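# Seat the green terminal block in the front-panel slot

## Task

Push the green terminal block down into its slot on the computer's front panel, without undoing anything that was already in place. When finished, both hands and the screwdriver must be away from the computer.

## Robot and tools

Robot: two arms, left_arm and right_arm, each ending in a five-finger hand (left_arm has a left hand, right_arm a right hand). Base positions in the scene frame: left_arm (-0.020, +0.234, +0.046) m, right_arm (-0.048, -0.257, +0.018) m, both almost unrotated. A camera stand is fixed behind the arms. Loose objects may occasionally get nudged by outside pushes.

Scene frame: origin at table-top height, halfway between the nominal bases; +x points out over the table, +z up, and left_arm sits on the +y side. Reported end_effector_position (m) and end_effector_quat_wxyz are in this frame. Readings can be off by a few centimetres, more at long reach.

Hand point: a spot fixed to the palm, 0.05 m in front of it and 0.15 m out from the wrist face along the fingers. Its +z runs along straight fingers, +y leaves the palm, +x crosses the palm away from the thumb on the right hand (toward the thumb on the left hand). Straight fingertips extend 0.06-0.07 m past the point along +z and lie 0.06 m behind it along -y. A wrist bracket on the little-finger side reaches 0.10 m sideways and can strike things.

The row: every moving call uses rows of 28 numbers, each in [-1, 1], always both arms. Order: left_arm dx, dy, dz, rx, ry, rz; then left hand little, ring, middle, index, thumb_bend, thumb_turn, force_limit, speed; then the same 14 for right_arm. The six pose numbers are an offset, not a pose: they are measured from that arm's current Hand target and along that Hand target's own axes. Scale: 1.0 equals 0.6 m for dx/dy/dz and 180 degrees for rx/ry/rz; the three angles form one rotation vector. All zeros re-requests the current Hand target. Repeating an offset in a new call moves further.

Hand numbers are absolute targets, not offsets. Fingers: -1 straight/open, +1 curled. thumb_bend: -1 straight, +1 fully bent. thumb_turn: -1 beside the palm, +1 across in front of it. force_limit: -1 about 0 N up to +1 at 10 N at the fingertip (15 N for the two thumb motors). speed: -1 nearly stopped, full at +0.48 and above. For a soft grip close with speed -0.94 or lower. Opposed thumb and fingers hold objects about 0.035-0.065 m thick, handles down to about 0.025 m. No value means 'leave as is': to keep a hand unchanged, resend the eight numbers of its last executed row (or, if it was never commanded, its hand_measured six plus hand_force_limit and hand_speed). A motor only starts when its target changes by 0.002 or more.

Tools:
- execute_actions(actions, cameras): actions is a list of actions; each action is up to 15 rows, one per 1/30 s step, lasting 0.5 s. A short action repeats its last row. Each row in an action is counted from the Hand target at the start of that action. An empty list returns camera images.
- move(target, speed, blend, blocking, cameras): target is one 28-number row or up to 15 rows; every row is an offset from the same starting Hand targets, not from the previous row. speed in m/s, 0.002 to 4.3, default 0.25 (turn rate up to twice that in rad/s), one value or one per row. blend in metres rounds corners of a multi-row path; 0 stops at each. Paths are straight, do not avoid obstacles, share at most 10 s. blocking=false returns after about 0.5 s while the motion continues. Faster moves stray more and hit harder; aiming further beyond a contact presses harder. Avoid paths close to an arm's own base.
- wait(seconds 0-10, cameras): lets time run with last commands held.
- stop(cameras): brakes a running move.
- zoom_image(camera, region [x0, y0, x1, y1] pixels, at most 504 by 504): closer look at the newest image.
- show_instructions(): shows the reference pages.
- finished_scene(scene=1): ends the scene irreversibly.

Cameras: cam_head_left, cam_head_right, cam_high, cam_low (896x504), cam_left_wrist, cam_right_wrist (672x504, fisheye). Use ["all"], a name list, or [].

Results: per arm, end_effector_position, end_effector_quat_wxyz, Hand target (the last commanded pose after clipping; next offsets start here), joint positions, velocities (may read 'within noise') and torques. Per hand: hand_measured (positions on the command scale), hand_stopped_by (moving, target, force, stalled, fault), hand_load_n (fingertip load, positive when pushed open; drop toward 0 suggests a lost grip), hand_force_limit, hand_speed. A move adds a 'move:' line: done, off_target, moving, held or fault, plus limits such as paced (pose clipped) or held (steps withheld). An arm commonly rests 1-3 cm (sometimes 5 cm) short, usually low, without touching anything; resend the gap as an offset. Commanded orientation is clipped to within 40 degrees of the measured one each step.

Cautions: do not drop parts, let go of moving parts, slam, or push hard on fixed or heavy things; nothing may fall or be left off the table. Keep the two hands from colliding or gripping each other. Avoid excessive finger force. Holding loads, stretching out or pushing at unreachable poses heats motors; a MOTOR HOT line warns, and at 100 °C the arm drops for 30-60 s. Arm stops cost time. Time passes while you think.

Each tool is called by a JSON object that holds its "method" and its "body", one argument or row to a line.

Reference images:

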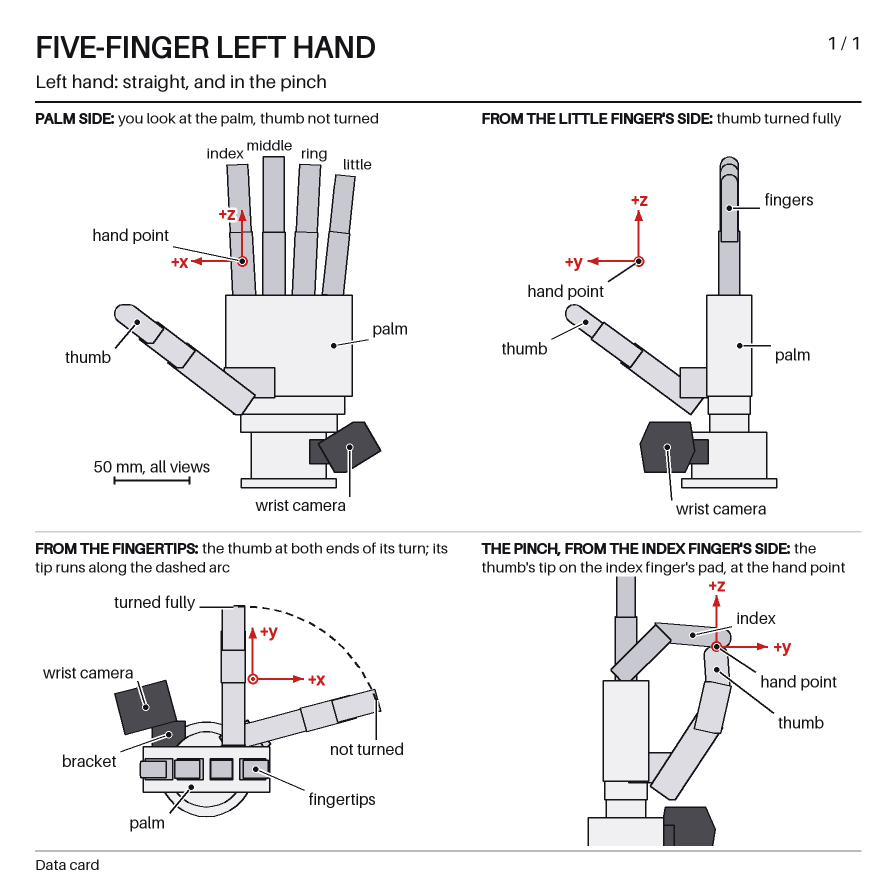

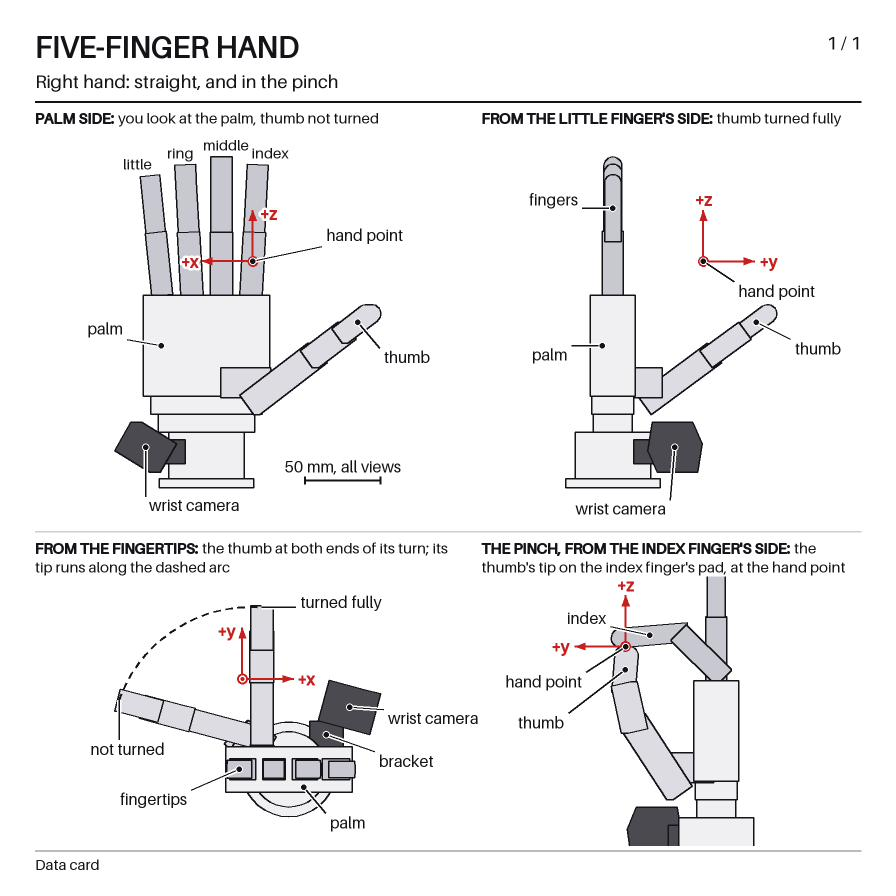

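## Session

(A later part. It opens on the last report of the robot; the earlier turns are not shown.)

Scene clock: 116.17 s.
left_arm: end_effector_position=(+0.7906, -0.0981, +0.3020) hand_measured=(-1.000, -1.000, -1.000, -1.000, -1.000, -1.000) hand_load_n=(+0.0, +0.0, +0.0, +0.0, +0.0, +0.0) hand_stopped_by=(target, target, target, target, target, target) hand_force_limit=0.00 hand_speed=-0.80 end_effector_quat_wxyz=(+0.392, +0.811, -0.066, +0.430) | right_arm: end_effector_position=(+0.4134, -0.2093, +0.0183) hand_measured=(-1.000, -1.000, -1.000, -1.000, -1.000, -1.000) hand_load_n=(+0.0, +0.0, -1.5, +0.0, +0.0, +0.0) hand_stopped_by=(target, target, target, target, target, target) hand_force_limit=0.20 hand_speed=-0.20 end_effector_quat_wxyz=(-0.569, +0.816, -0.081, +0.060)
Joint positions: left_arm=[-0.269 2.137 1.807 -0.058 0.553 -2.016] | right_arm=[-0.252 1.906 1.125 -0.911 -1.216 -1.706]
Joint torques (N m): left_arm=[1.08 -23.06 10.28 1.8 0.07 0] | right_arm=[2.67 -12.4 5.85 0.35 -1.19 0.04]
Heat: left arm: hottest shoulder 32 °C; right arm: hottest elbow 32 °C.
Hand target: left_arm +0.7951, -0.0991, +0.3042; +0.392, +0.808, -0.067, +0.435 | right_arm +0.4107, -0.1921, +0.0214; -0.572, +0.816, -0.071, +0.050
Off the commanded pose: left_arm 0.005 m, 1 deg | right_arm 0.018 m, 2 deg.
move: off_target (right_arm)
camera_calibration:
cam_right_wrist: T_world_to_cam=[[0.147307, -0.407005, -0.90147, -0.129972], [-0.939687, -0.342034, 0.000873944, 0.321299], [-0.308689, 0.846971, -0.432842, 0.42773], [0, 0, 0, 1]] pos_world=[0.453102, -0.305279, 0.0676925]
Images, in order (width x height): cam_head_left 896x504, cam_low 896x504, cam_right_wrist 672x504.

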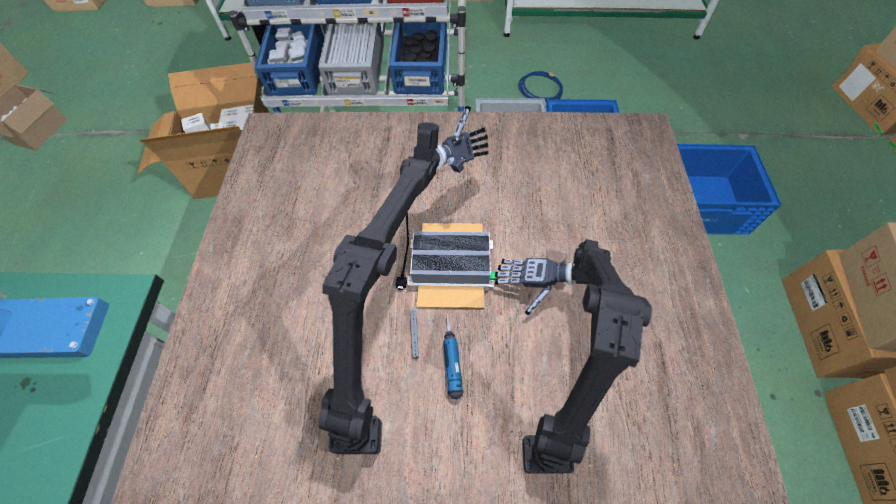

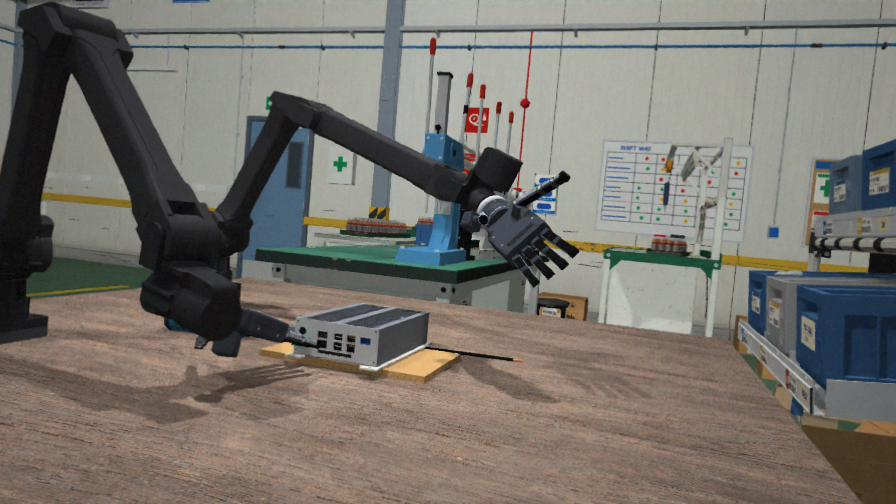

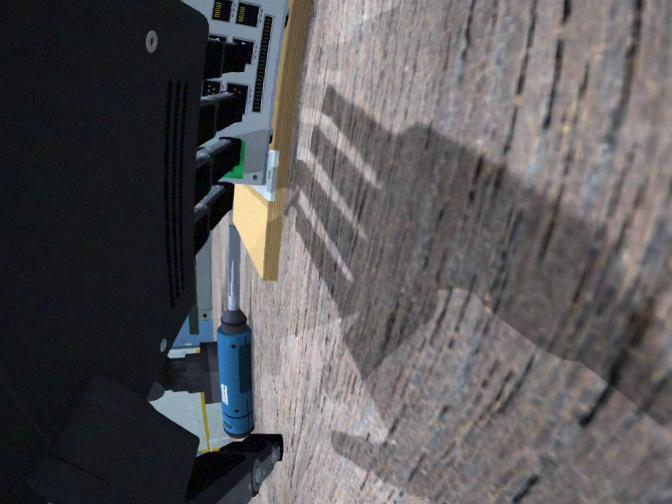

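{"method": "move", "body": {
  "target": [0,0,0,0,0,0,-1,-1,-1,-1,-1,-1,0,-0.8,-0.0109,-0.0080,0.0221,0,-0.0078,-0.0029,-1,-1,-1,-1,-1,-1,0.2,-0.2],
  "speed": 0.04,
  "cameras": ["cam_head_left","cam_low","cam_right_wrist"]
}}

{"method": "zoom_image", "body": {
  "camera": "cam_right_wrist",
  "region": [180, 60, 340, 220]
}}

{"method": "zoom_image", "body": {
  "camera": "cam_head_left",
  "region": [460, 215, 560, 315]
}}

{"method": "zoom_image", "body": {
  "camera": "cam_low",
  "region": [270, 310, 350, 360]
}}

Scene clock: 117.33 s.
left_arm: end_effector_position=(+0.7906, -0.0981, +0.3020) hand_measured=(-1.000, -1.000, -1.000, -1.000, -1.000, -1.000) hand_load_n=(+0.0, +0.0, +0.0, +0.5, +0.0, +0.0) hand_stopped_by=(target, target, target, target, target, target) hand_force_limit=0.00 hand_speed=-0.80 end_effector_quat_wxyz=(+0.392, +0.811, -0.066, +0.430) | right_arm: end_effector_position=(+0.4139, -0.2084, +0.0193) hand_measured=(-1.000, -1.000, -1.000, -1.000, -1.000, -1.000) hand_load_n=(+0.0, -0.5, -3.0, +0.0, +0.0, +0.0) hand_stopped_by=(target, target, target, target, target, target) hand_force_limit=0.20 hand_speed=-0.20 end_effector_quat_wxyz=(-0.566, +0.818, -0.077, +0.065)
Joint positions: left_arm=[-0.269 2.137 1.807 -0.058 0.553 -2.016] | right_arm=[-0.249 1.896 1.117 -0.892 -1.21 -1.697]
Joint torques (N m): left_arm=[1.08 -23 10.28 1.8 0.07 0] | right_arm=[4.54 -12.16 5.42 0.25 -1.45 0.09]
Heat: left arm: hottest shoulder 32 °C; right arm: hottest elbow 32 °C.
Hand target: left_arm +0.7951, -0.0991, +0.3042; +0.392, +0.808, -0.067, +0.435 | right_arm +0.4068, -0.1771, +0.0216; -0.572, +0.817, -0.060, +0.043
Off the commanded pose: left_arm 0.005 m, 1 deg | right_arm 0.032 m, 3 deg.
move: off_target (right_arm)
camera_calibration:
cam_right_wrist: T_world_to_cam=[[0.158387, -0.415022, -0.895919, -0.135192], [-0.939156, -0.343419, -0.00694601, 0.321759], [-0.304793, 0.842508, -0.444164, 0.425246], [0, 0, 0, 1]] pos_world=[0.453207, -0.303883, 0.069993]
Images, in order (width x height): cam_head_left 896x504, cam_low 896x504, cam_right_wrist 672x504.

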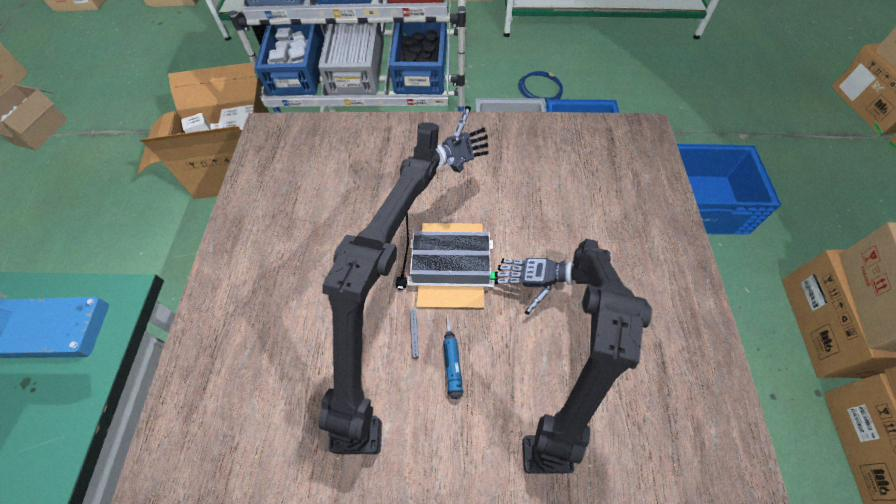

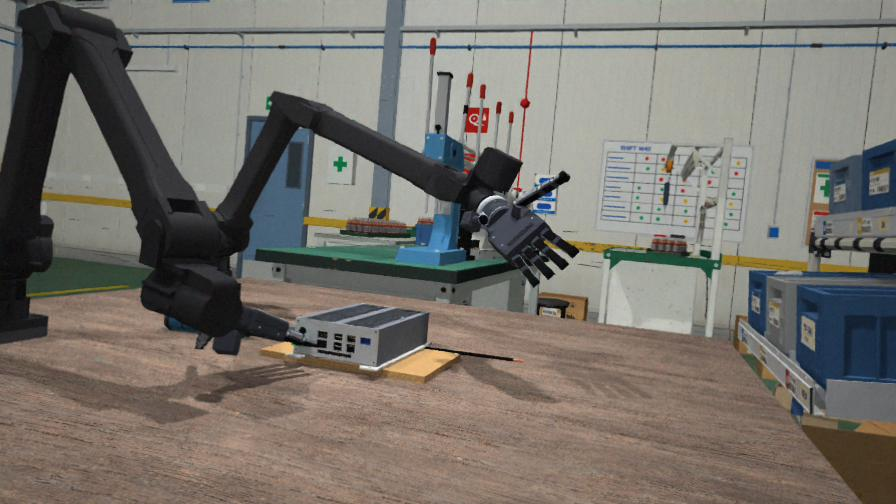

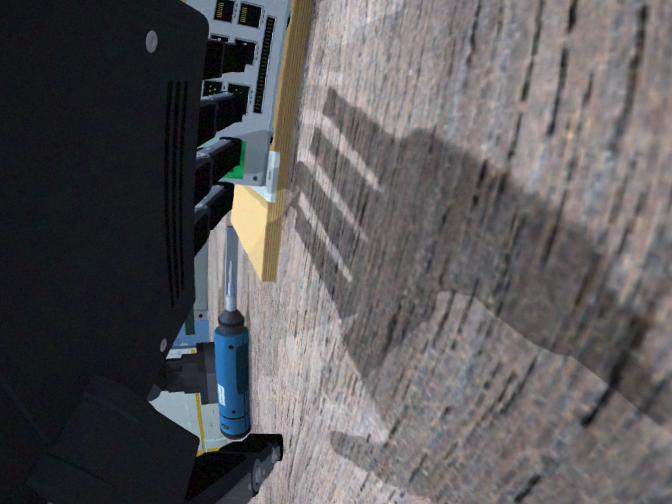

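Scaled by 3.150 from the camera's 672x504 image, which has a finer 960x720 frame.

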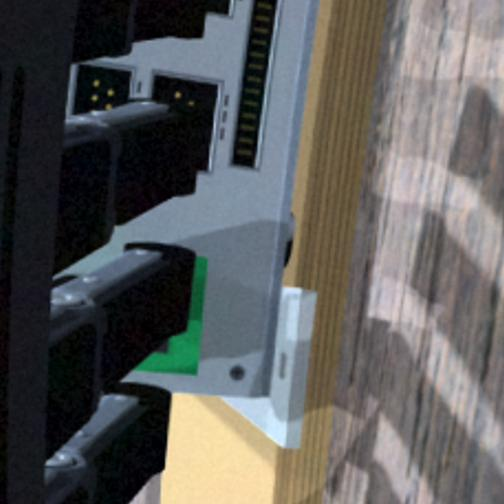

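Scaled by 5.040 from the camera's 896x504 image, which has a finer 1280x720 frame.

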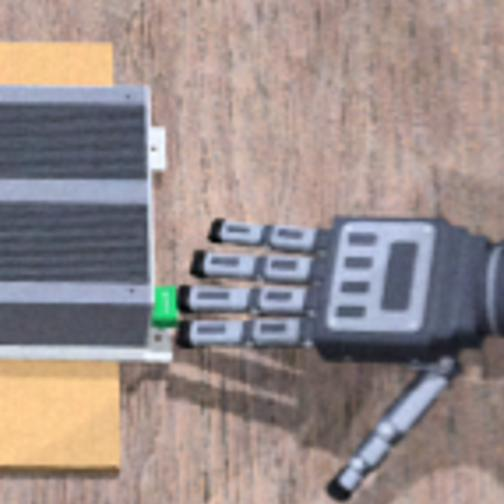

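Scaled by 6.300 from the camera's 896x504 image, which has a finer 1280x720 frame.

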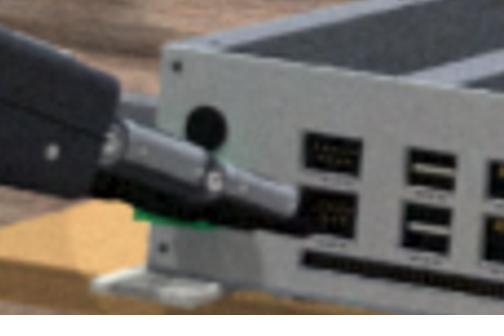

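{"method": "move", "body": {
  "target": [0,0,0,0,0,0,-1,-1,-1,-1,-1,-1,0,-0.8,-0.0110,-0.0098,0.0270,0,-0.0078,-0.0029,-1,-1,-1,-1,-1,-1,0.2,-0.2],
  "speed": 0.04,
  "cameras": ["cam_head_left","cam_low","cam_right_wrist"]
}}

{"method": "zoom_image", "body": {
  "camera": "cam_right_wrist",
  "region": [180, 60, 340, 220]
}}

{"method": "zoom_image", "body": {
  "camera": "cam_head_left",
  "region": [460, 215, 560, 315]
}}

{"method": "zoom_image", "body": {
  "camera": "cam_low",
  "region": [270, 310, 350, 360]
}}

Scene clock: 118.93 s.
left_arm: end_effector_position=(+0.7906, -0.0981, +0.3020) hand_measured=(-1.000, -1.000, -1.000, -1.000, -1.000, -1.000) hand_load_n=(+0.0, +0.0, +0.0, +0.0, +0.0, +0.0) hand_stopped_by=(target, target, target, target, target, target) hand_force_limit=0.00 hand_speed=-0.80 end_effector_quat_wxyz=(+0.392, +0.811, -0.066, +0.430) | right_arm: end_effector_position=(+0.4095, -0.1920, +0.0194) hand_measured=(-1.000, -1.000, -1.000, -1.000, -1.000, -1.000) hand_load_n=(+0.0, +0.0, -2.5, +0.0, +0.0, +0.0) hand_stopped_by=(target, target, target, target, target, target) hand_force_limit=0.20 hand_speed=-0.20 end_effector_quat_wxyz=(-0.565, +0.821, -0.069, +0.056)
Joint positions: left_arm=[-0.269 2.137 1.807 -0.058 0.553 -2.016] | right_arm=[-0.214 1.882 1.098 -0.857 -1.206 -1.662]
Joint torques (N m): left_arm=[1.08 -23 10.28 1.78 0.07 0] | right_arm=[4.78 -11.81 5.64 0.42 -1.7 0.07]
Heat: left arm: hottest shoulder 32 °C; right arm: hottest elbow 32 °C.
Hand target: left_arm +0.7951, -0.0991, +0.3042; +0.392, +0.808, -0.067, +0.435 | right_arm +0.4027, -0.1590, +0.0215; -0.573, +0.817, -0.050, +0.035
Off the commanded pose: left_arm 0.005 m, 1 deg | right_arm 0.034 m, 3 deg.
move: off_target (right_arm)
camera_calibration:
cam_right_wrist: T_world_to_cam=[[0.163911, -0.415496, -0.894704, -0.12997], [-0.930989, -0.365047, -0.0010321, 0.315607], [-0.32618, 0.833129, -0.446657, 0.417228], [0, 0, 0, 1]] pos_world=[0.451221, -0.286395, 0.0703984]
Images, in order (width x height): cam_head_left 896x504, cam_low 896x504, cam_right_wrist 672x504.

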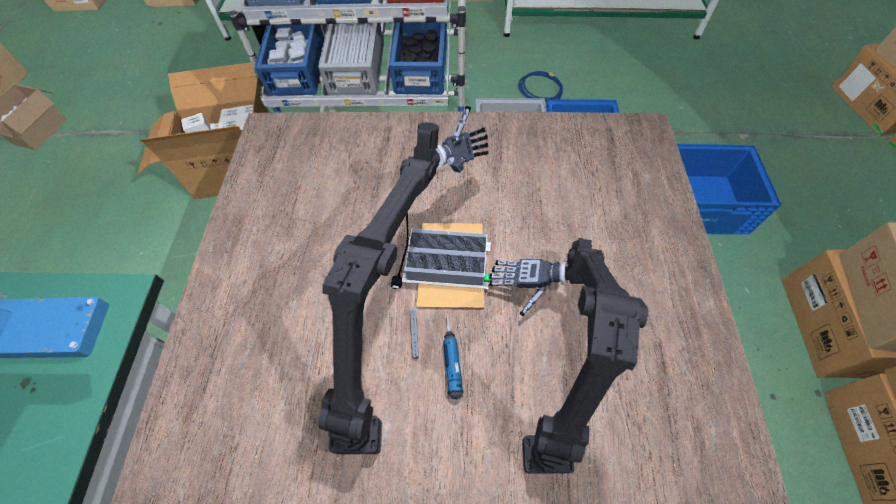

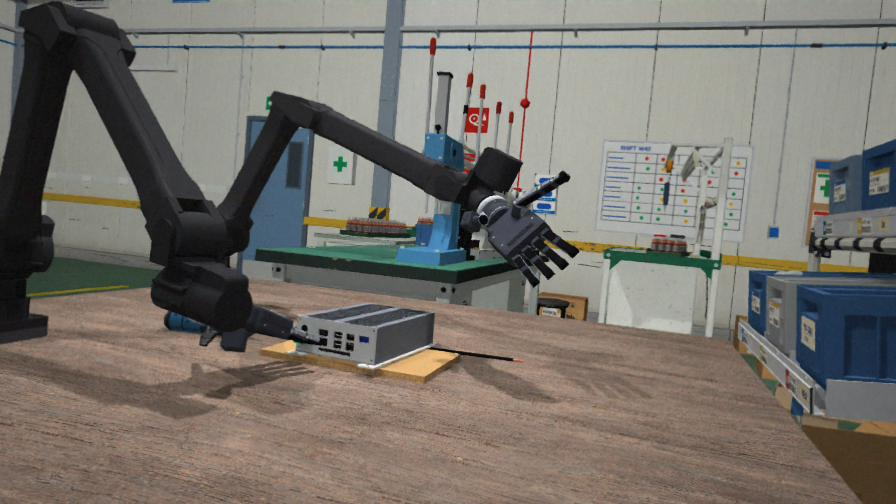

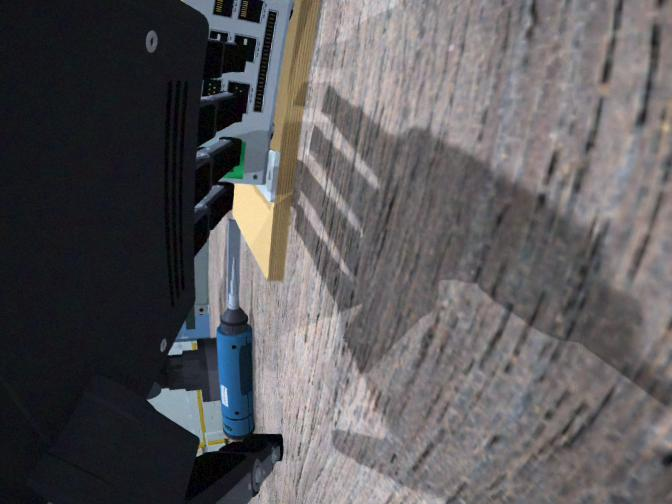

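Scaled by 3.150 from the camera's 672x504 image, which has a finer 960x720 frame.

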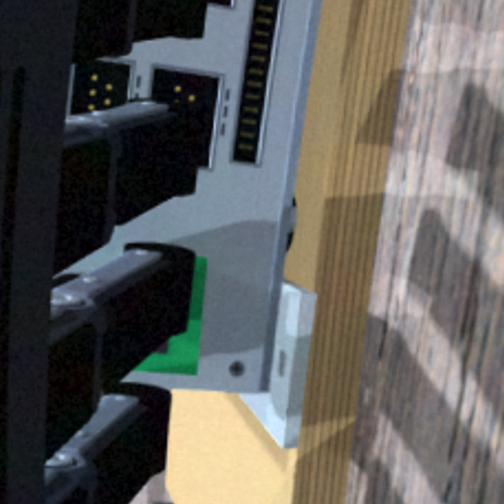

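Scaled by 5.040 from the camera's 896x504 image, which has a finer 1280x720 frame.

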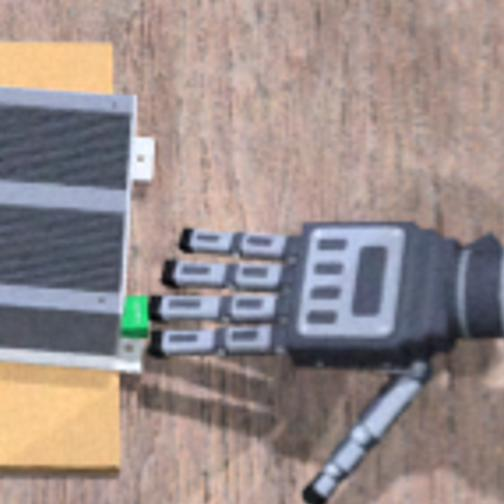

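Scaled by 6.300 from the camera's 896x504 image, which has a finer 1280x720 frame.

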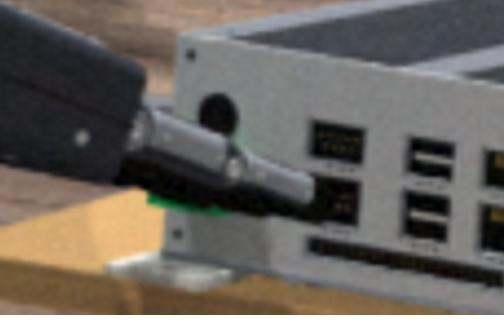

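{"method": "move", "body": {
  "target": [
    [0,0,0,0,0,0,-1,-1,-1,-1,-1,-1,0,-0.8,0.0179,0.0212,-0.0489,0,0.0157,0.0057,-1,-1,-1,-1,-1,-1,0.2,-0.2],
    [0,0,0,0,0,0,-1,-1,-1,-1,-1,-1,0,-0.8,0.0241,0.0381,-0.0955,0,0.0157,0.0057,-1,-1,-1,-1,-1,-1,0.2,-0.2],
    [0,0,0,0,0,0,-1,-1,-1,-1,-1,-1,0,-0.8,0.0119,-0.1098,-0.1862,0,0.0157,0.0057,-1,-1,-1,-1,-1,-1,0.2,-0.2]
  ],
  "speed": [0.06,0.08,0.12],
  "cameras": ["all"]
}}

{"method": "zoom_image", "body": {
  "camera": "cam_low",
  "region": [284, 323, 324, 350]
}}

{"method": "zoom_image", "body": {
  "camera": "cam_head_left",
  "region": [478, 262, 508, 292]
}}

{"method": "zoom_image", "body": {
  "camera": "cam_right_wrist",
  "region": [330, 60, 430, 160]
}}

Scene clock: 122.93 s.
left_arm: end_effector_position=(+0.7906, -0.0981, +0.3020) hand_measured=(-1.000, -1.000, -1.000, -1.000, -1.000, -1.000) hand_load_n=(+0.0, +0.0, +0.0, +0.0, +0.0, +0.0) hand_stopped_by=(target, target, target, target, target, target) hand_force_limit=0.00 hand_speed=-0.80 end_effector_quat_wxyz=(+0.392, +0.811, -0.066, +0.430) | right_arm: end_effector_position=(+0.3873, -0.2307, +0.1134) hand_measured=(-1.000, -1.000, -1.000, -1.000, -1.000, -1.000) hand_load_n=(+0.0, +0.0, +0.0, +0.0, +0.0, +0.0) hand_stopped_by=(target, target, target, target, target, target) hand_force_limit=0.20 hand_speed=-0.20 end_effector_quat_wxyz=(-0.576, +0.813, -0.079, +0.033)
Joint positions: left_arm=[-0.269 2.137 1.807 -0.058 0.553 -2.016] | right_arm=[-0.31 1.788 1.23 -1.418 -1.198 -1.963]
Joint torques (N m): left_arm=[1.08 -23 10.28 1.8 0.07 0] | right_arm=[-0.79 -11.22 10.4 -0.61 -0.71 -0.19]
Heat: left arm: hottest shoulder 32 °C; right arm: hottest elbow 32 °C.
Hand target: left_arm +0.7951, -0.0991, +0.3042; +0.392, +0.808, -0.067, +0.435 | right_arm +0.3997, -0.2418, +0.1216; -0.572, +0.816, -0.071, +0.050
Off the commanded pose: left_arm 0.005 m, 1 deg | right_arm 0.018 m, 2 deg.
move: off_target (right_arm)
camera_calibration:
cam_right_wrist: T_world_to_cam=[[0.125679, -0.385649, -0.914046, -0.0344826], [-0.926213, -0.375711, 0.0311657, 0.272934], [-0.355436, 0.842684, -0.404412, 0.492875], [0, 0, 0, 1]] pos_world=[0.432315, -0.326091, 0.1593]

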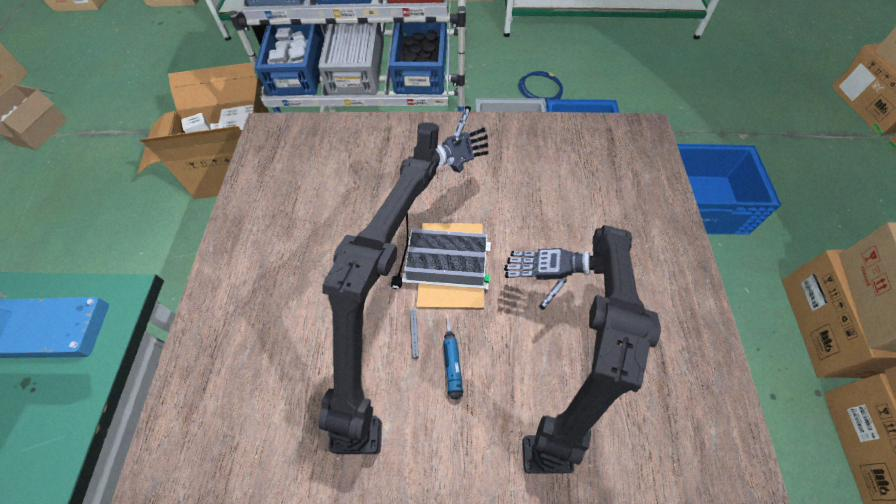

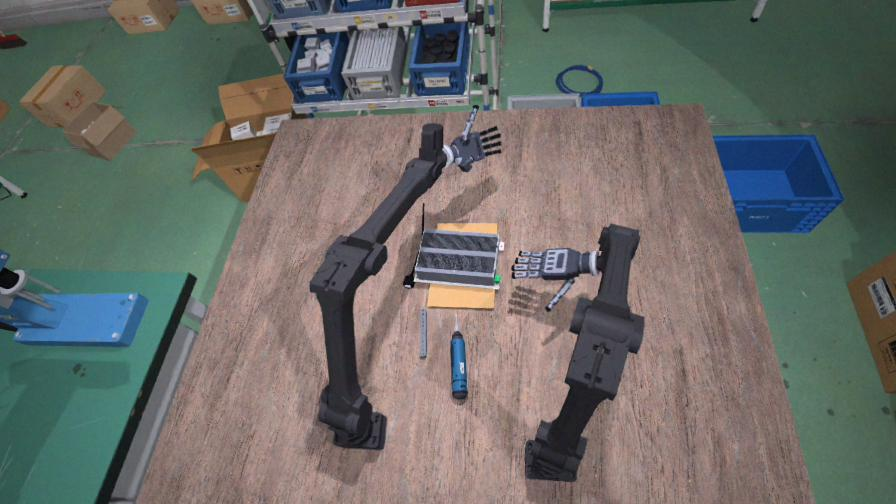

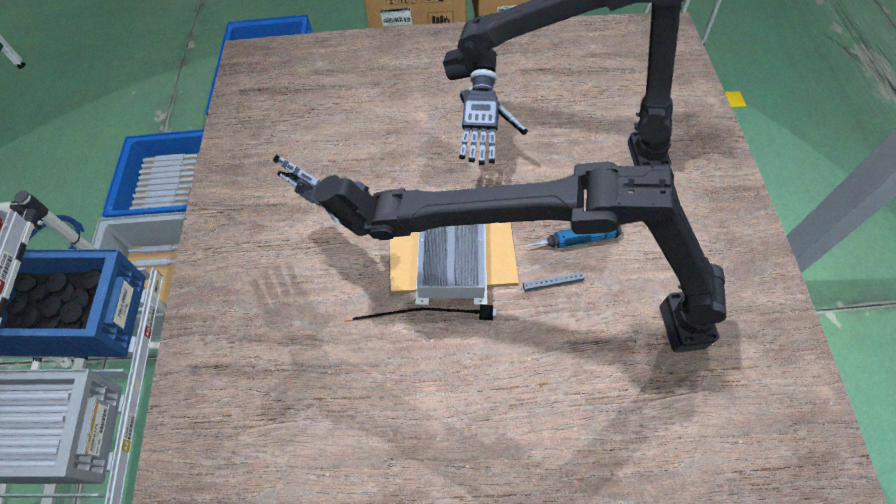

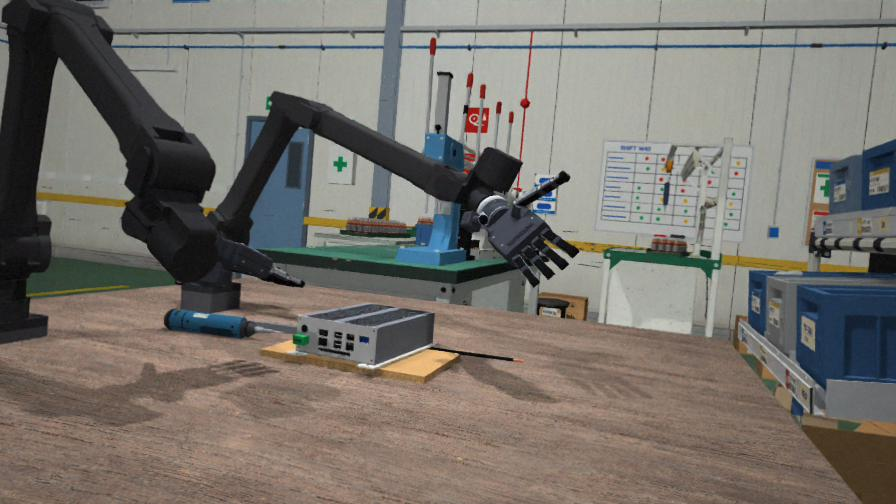

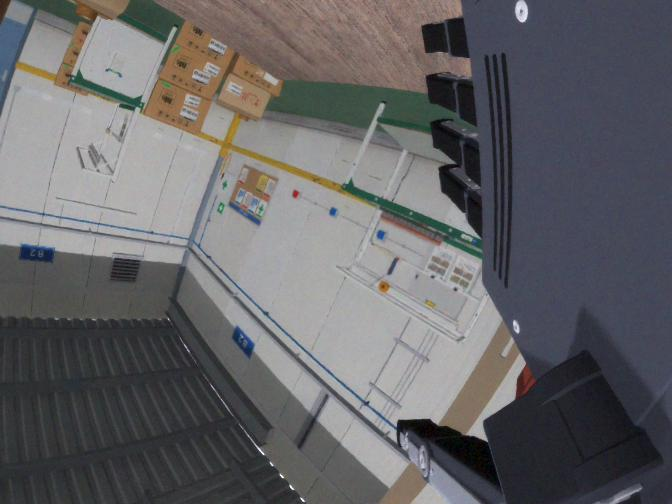

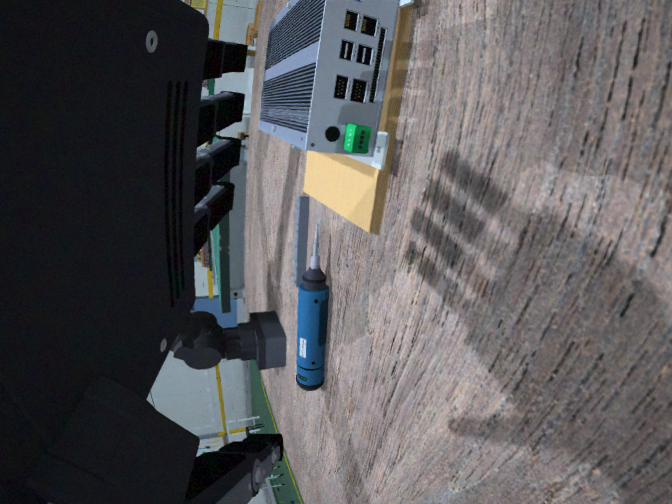

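Scaled by 12.600 from the camera's 896x504 image, which has a finer 1280x720 frame.

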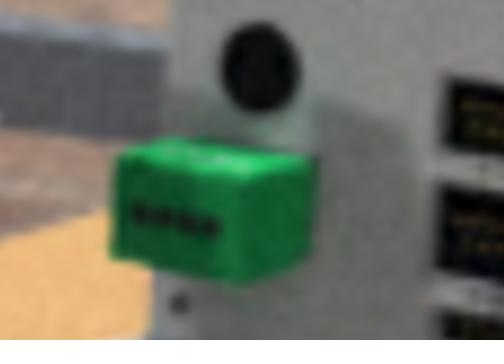

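Scaled by 16.800 from the camera's 896x504 image, which has a finer 1280x720 frame.

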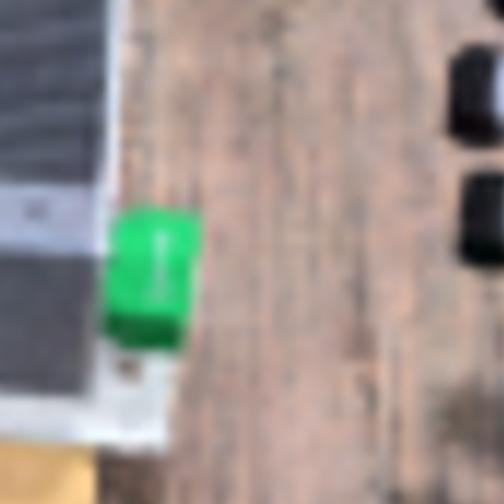

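Scaled by 5.040 from the camera's 672x504 image, which has a finer 960x720 frame.

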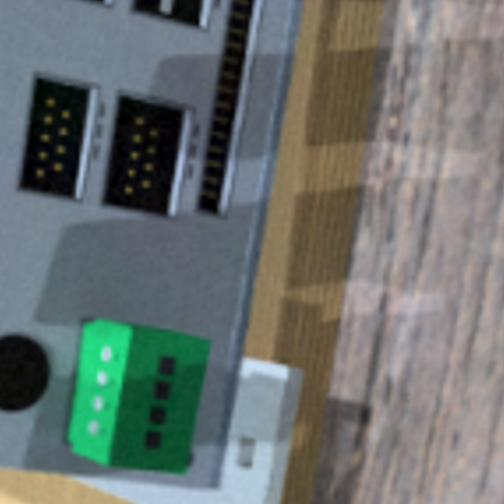

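{"method": "zoom_image", "body": {
  "camera": "cam_right_wrist",
  "region": [334, 112, 384, 162]
}}

{"method": "zoom_image", "body": {
  "camera": "cam_head_right",
  "region": [484, 258, 520, 294]
}}

{"method": "zoom_image", "body": {
  "camera": "cam_high",
  "region": [380, 200, 530, 330]
}}

Scaled by 10.080 from the camera's 672x504 image, which has a finer 960x720 frame.

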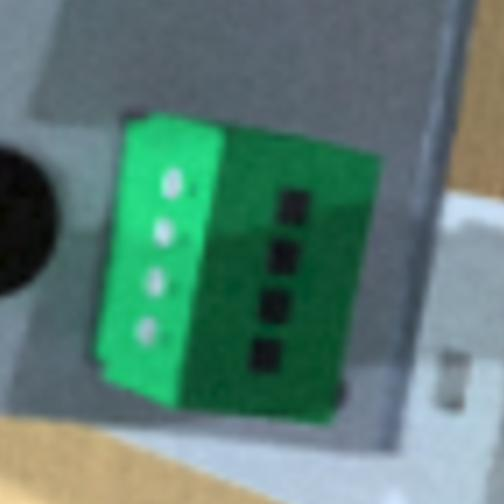

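Scaled by 14.000 from the camera's 896x504 image, which has a finer 1280x720 frame.

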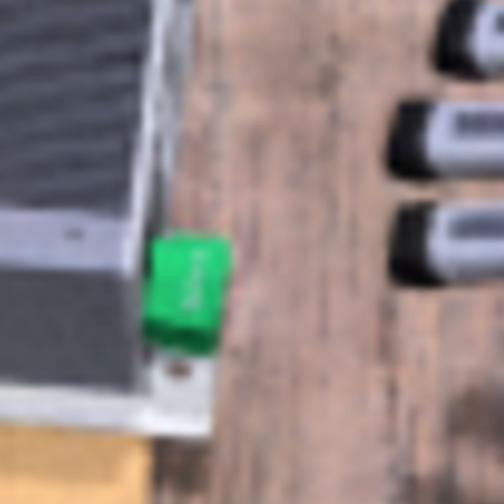

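Scaled by 3.360 from the camera's 896x504 image, which has a finer 1280x720 frame.

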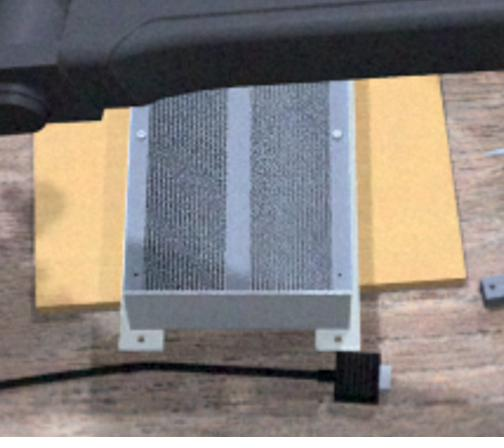

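{"method": "move", "body": {
  "target": [0,0,0,0,0,0,-1,-1,-1,-1,-1,-1,0,-0.8,0.0005,-0.0397,0.0847,0,0,0,-1,-1,-1,-1,-1,-1,0.2,-0.2],
  "speed": 0.12,
  "cameras": ["cam_head_left","cam_right_wrist"]
}}

{"method": "zoom_image", "body": {
  "camera": "cam_right_wrist",
  "region": [310, 110, 410, 210]
}}

Scene clock: 125.27 s.
left_arm: end_effector_position=(+0.7906, -0.0981, +0.3020) hand_measured=(-1.000, -1.000, -1.000, -1.000, -1.000, -1.000) hand_load_n=(+0.0, +0.0, +0.0, +0.0, +0.0, +0.0) hand_stopped_by=(target, target, target, target, target, target) hand_force_limit=0.00 hand_speed=-0.80 end_effector_quat_wxyz=(+0.392, +0.811, -0.066, +0.430) | right_arm: end_effector_position=(+0.4108, -0.1903, +0.1247) hand_measured=(-1.000, -1.000, -1.000, -1.000, -1.000, -1.000) hand_load_n=(+0.0, +0.0, +0.0, +0.0, +0.0, +0.0) hand_stopped_by=(target, target, target, target, target, target) hand_force_limit=0.20 hand_speed=-0.20 end_effector_quat_wxyz=(-0.574, +0.814, -0.072, +0.051)
Joint positions: left_arm=[-0.269 2.137 1.807 -0.058 0.553 -2.016] | right_arm=[-0.215 1.725 1.198 -1.136 -1.226 -1.669]
Joint torques (N m): left_arm=[1.08 -23.06 10.28 1.8 0.07 0] | right_arm=[0.85 -11.58 7.54 0.42 -0.81 0.02]
Heat: left arm: hottest shoulder 32 °C; right arm: hottest elbow 32 °C.
Hand target: left_arm +0.7951, -0.0991, +0.3042; +0.392, +0.808, -0.067, +0.435 | right_arm +0.4098, -0.1868, +0.1267; -0.572, +0.816, -0.071, +0.050
Off the commanded pose: left_arm 0.005 m, 1 deg | right_arm 0.004 m, 0 deg.
move: done
camera_calibration:
cam_right_wrist: T_world_to_cam=[[0.154746, -0.395179, -0.905476, -0.0262983], [-0.931056, -0.364877, 0.000126245, 0.317392], [-0.330438, 0.843029, -0.424397, 0.464047], [0, 0, 0, 1]] pos_world=[0.452918, -0.285788, 0.173088]
Images, in order (width x height): cam_head_left 896x504, cam_right_wrist 672x504.

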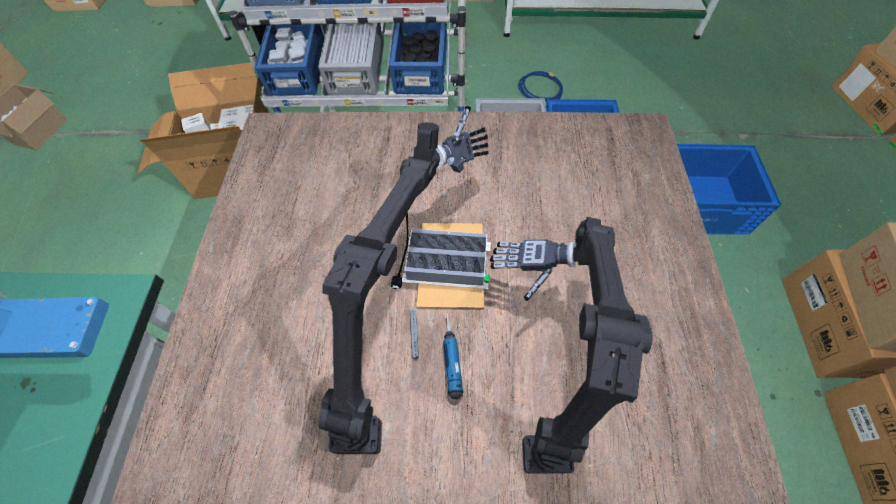

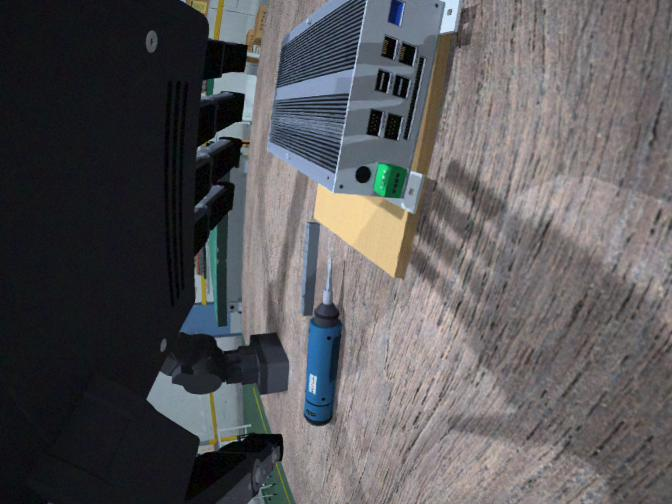

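Scaled by 5.040 from the camera's 672x504 image, which has a finer 960x720 frame.

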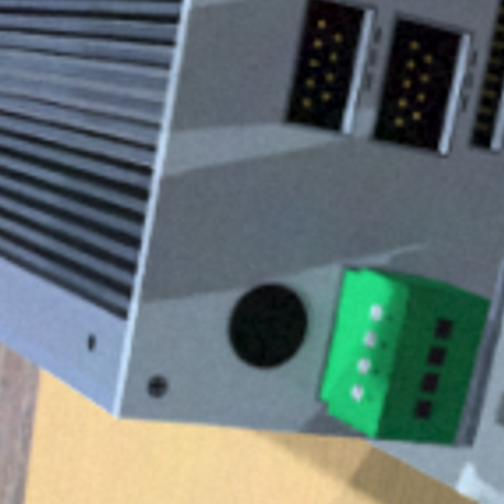

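{"method": "zoom_image", "body": {
  "camera": "cam_right_wrist",
  "region": [366, 156, 412, 202]
}}

Scaled by 10.957 from the camera's 672x504 image, which has a finer 960x720 frame.

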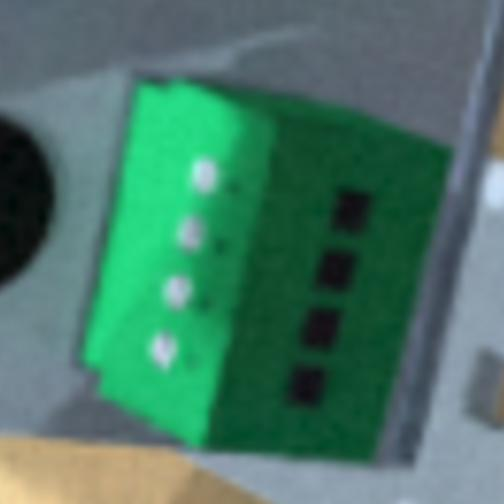

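{"method": "move", "body": {
  "target": [0.063,0.048,-0.0263,0,0,-0.1667,-1,-1,-1,-1,-1,-1,0,-0.8,0.0144,0.0281,-0.0772,0,0,0,-1,-1,-1,-1,-1,-1,0.2,-0.2],
  "speed": 0.4,
  "cameras": ["cam_head_left","cam_high"]
}}

Scene clock: 130.57 s.
left_arm: end_effector_position=(+0.7853, -0.1038, +0.3441) hand_measured=(-1.000, -1.000, -1.000, -1.000, -1.000, -1.000) hand_load_n=(+0.0, +0.0, +0.0, +0.0, -0.5, +0.0) hand_stopped_by=(target, target, target, target, target, target) hand_force_limit=0.00 hand_speed=-0.80 end_effector_quat_wxyz=(+0.417, +0.859, -0.024, +0.295) | right_arm: end_effector_position=(+0.3974, -0.2273, +0.1246) hand_measured=(-1.000, -1.000, -1.000, -1.000, -1.000, -1.000) hand_load_n=(+0.0, +0.0, +0.0, +0.0, +0.0, +0.0) hand_stopped_by=(target, target, target, target, target, target) hand_force_limit=0.20 hand_speed=-0.20 end_effector_quat_wxyz=(-0.574, +0.814, -0.075, +0.040)
Joint positions: left_arm=[-0.265 2.137 2.042 -0.547 0.647 -2.074] | right_arm=[-0.297 1.775 1.253 -1.4 -1.204 -1.923]
Joint torques (N m): left_arm=[1.85 -23 12.53 0.81 0.32 -0.09] | right_arm=[-0.56 -10.05 10.78 -0.49 -0.74 -0.18]
Heat: left arm: hottest shoulder 32 °C; right arm: hottest elbow 32 °C.
Hand target: left_arm +0.7950, -0.0992, +0.3544; +0.491, +0.798, +0.144, +0.319 | right_arm +0.4097, -0.2370, +0.1265; -0.572, +0.816, -0.071, +0.051
Off the commanded pose: left_arm 0.015 m, 22 deg | right_arm 0.016 m, 1 deg.
joint sent to its limit (left arm) — joint 6 (wrist roll), lower limit. The joint targets are off in orientation, not in position.
move: off_target (left_arm, right_arm)
Images, in order (width x height): cam_head_left 896x504, cam_high 896x504.

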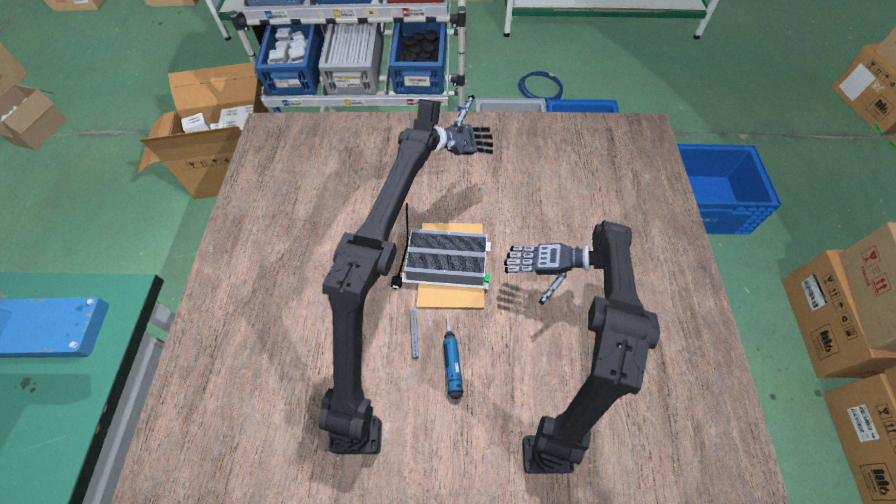

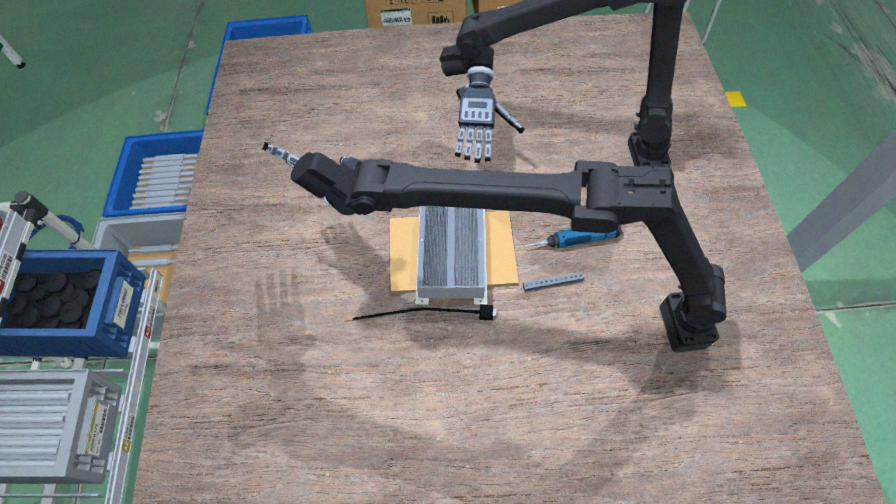

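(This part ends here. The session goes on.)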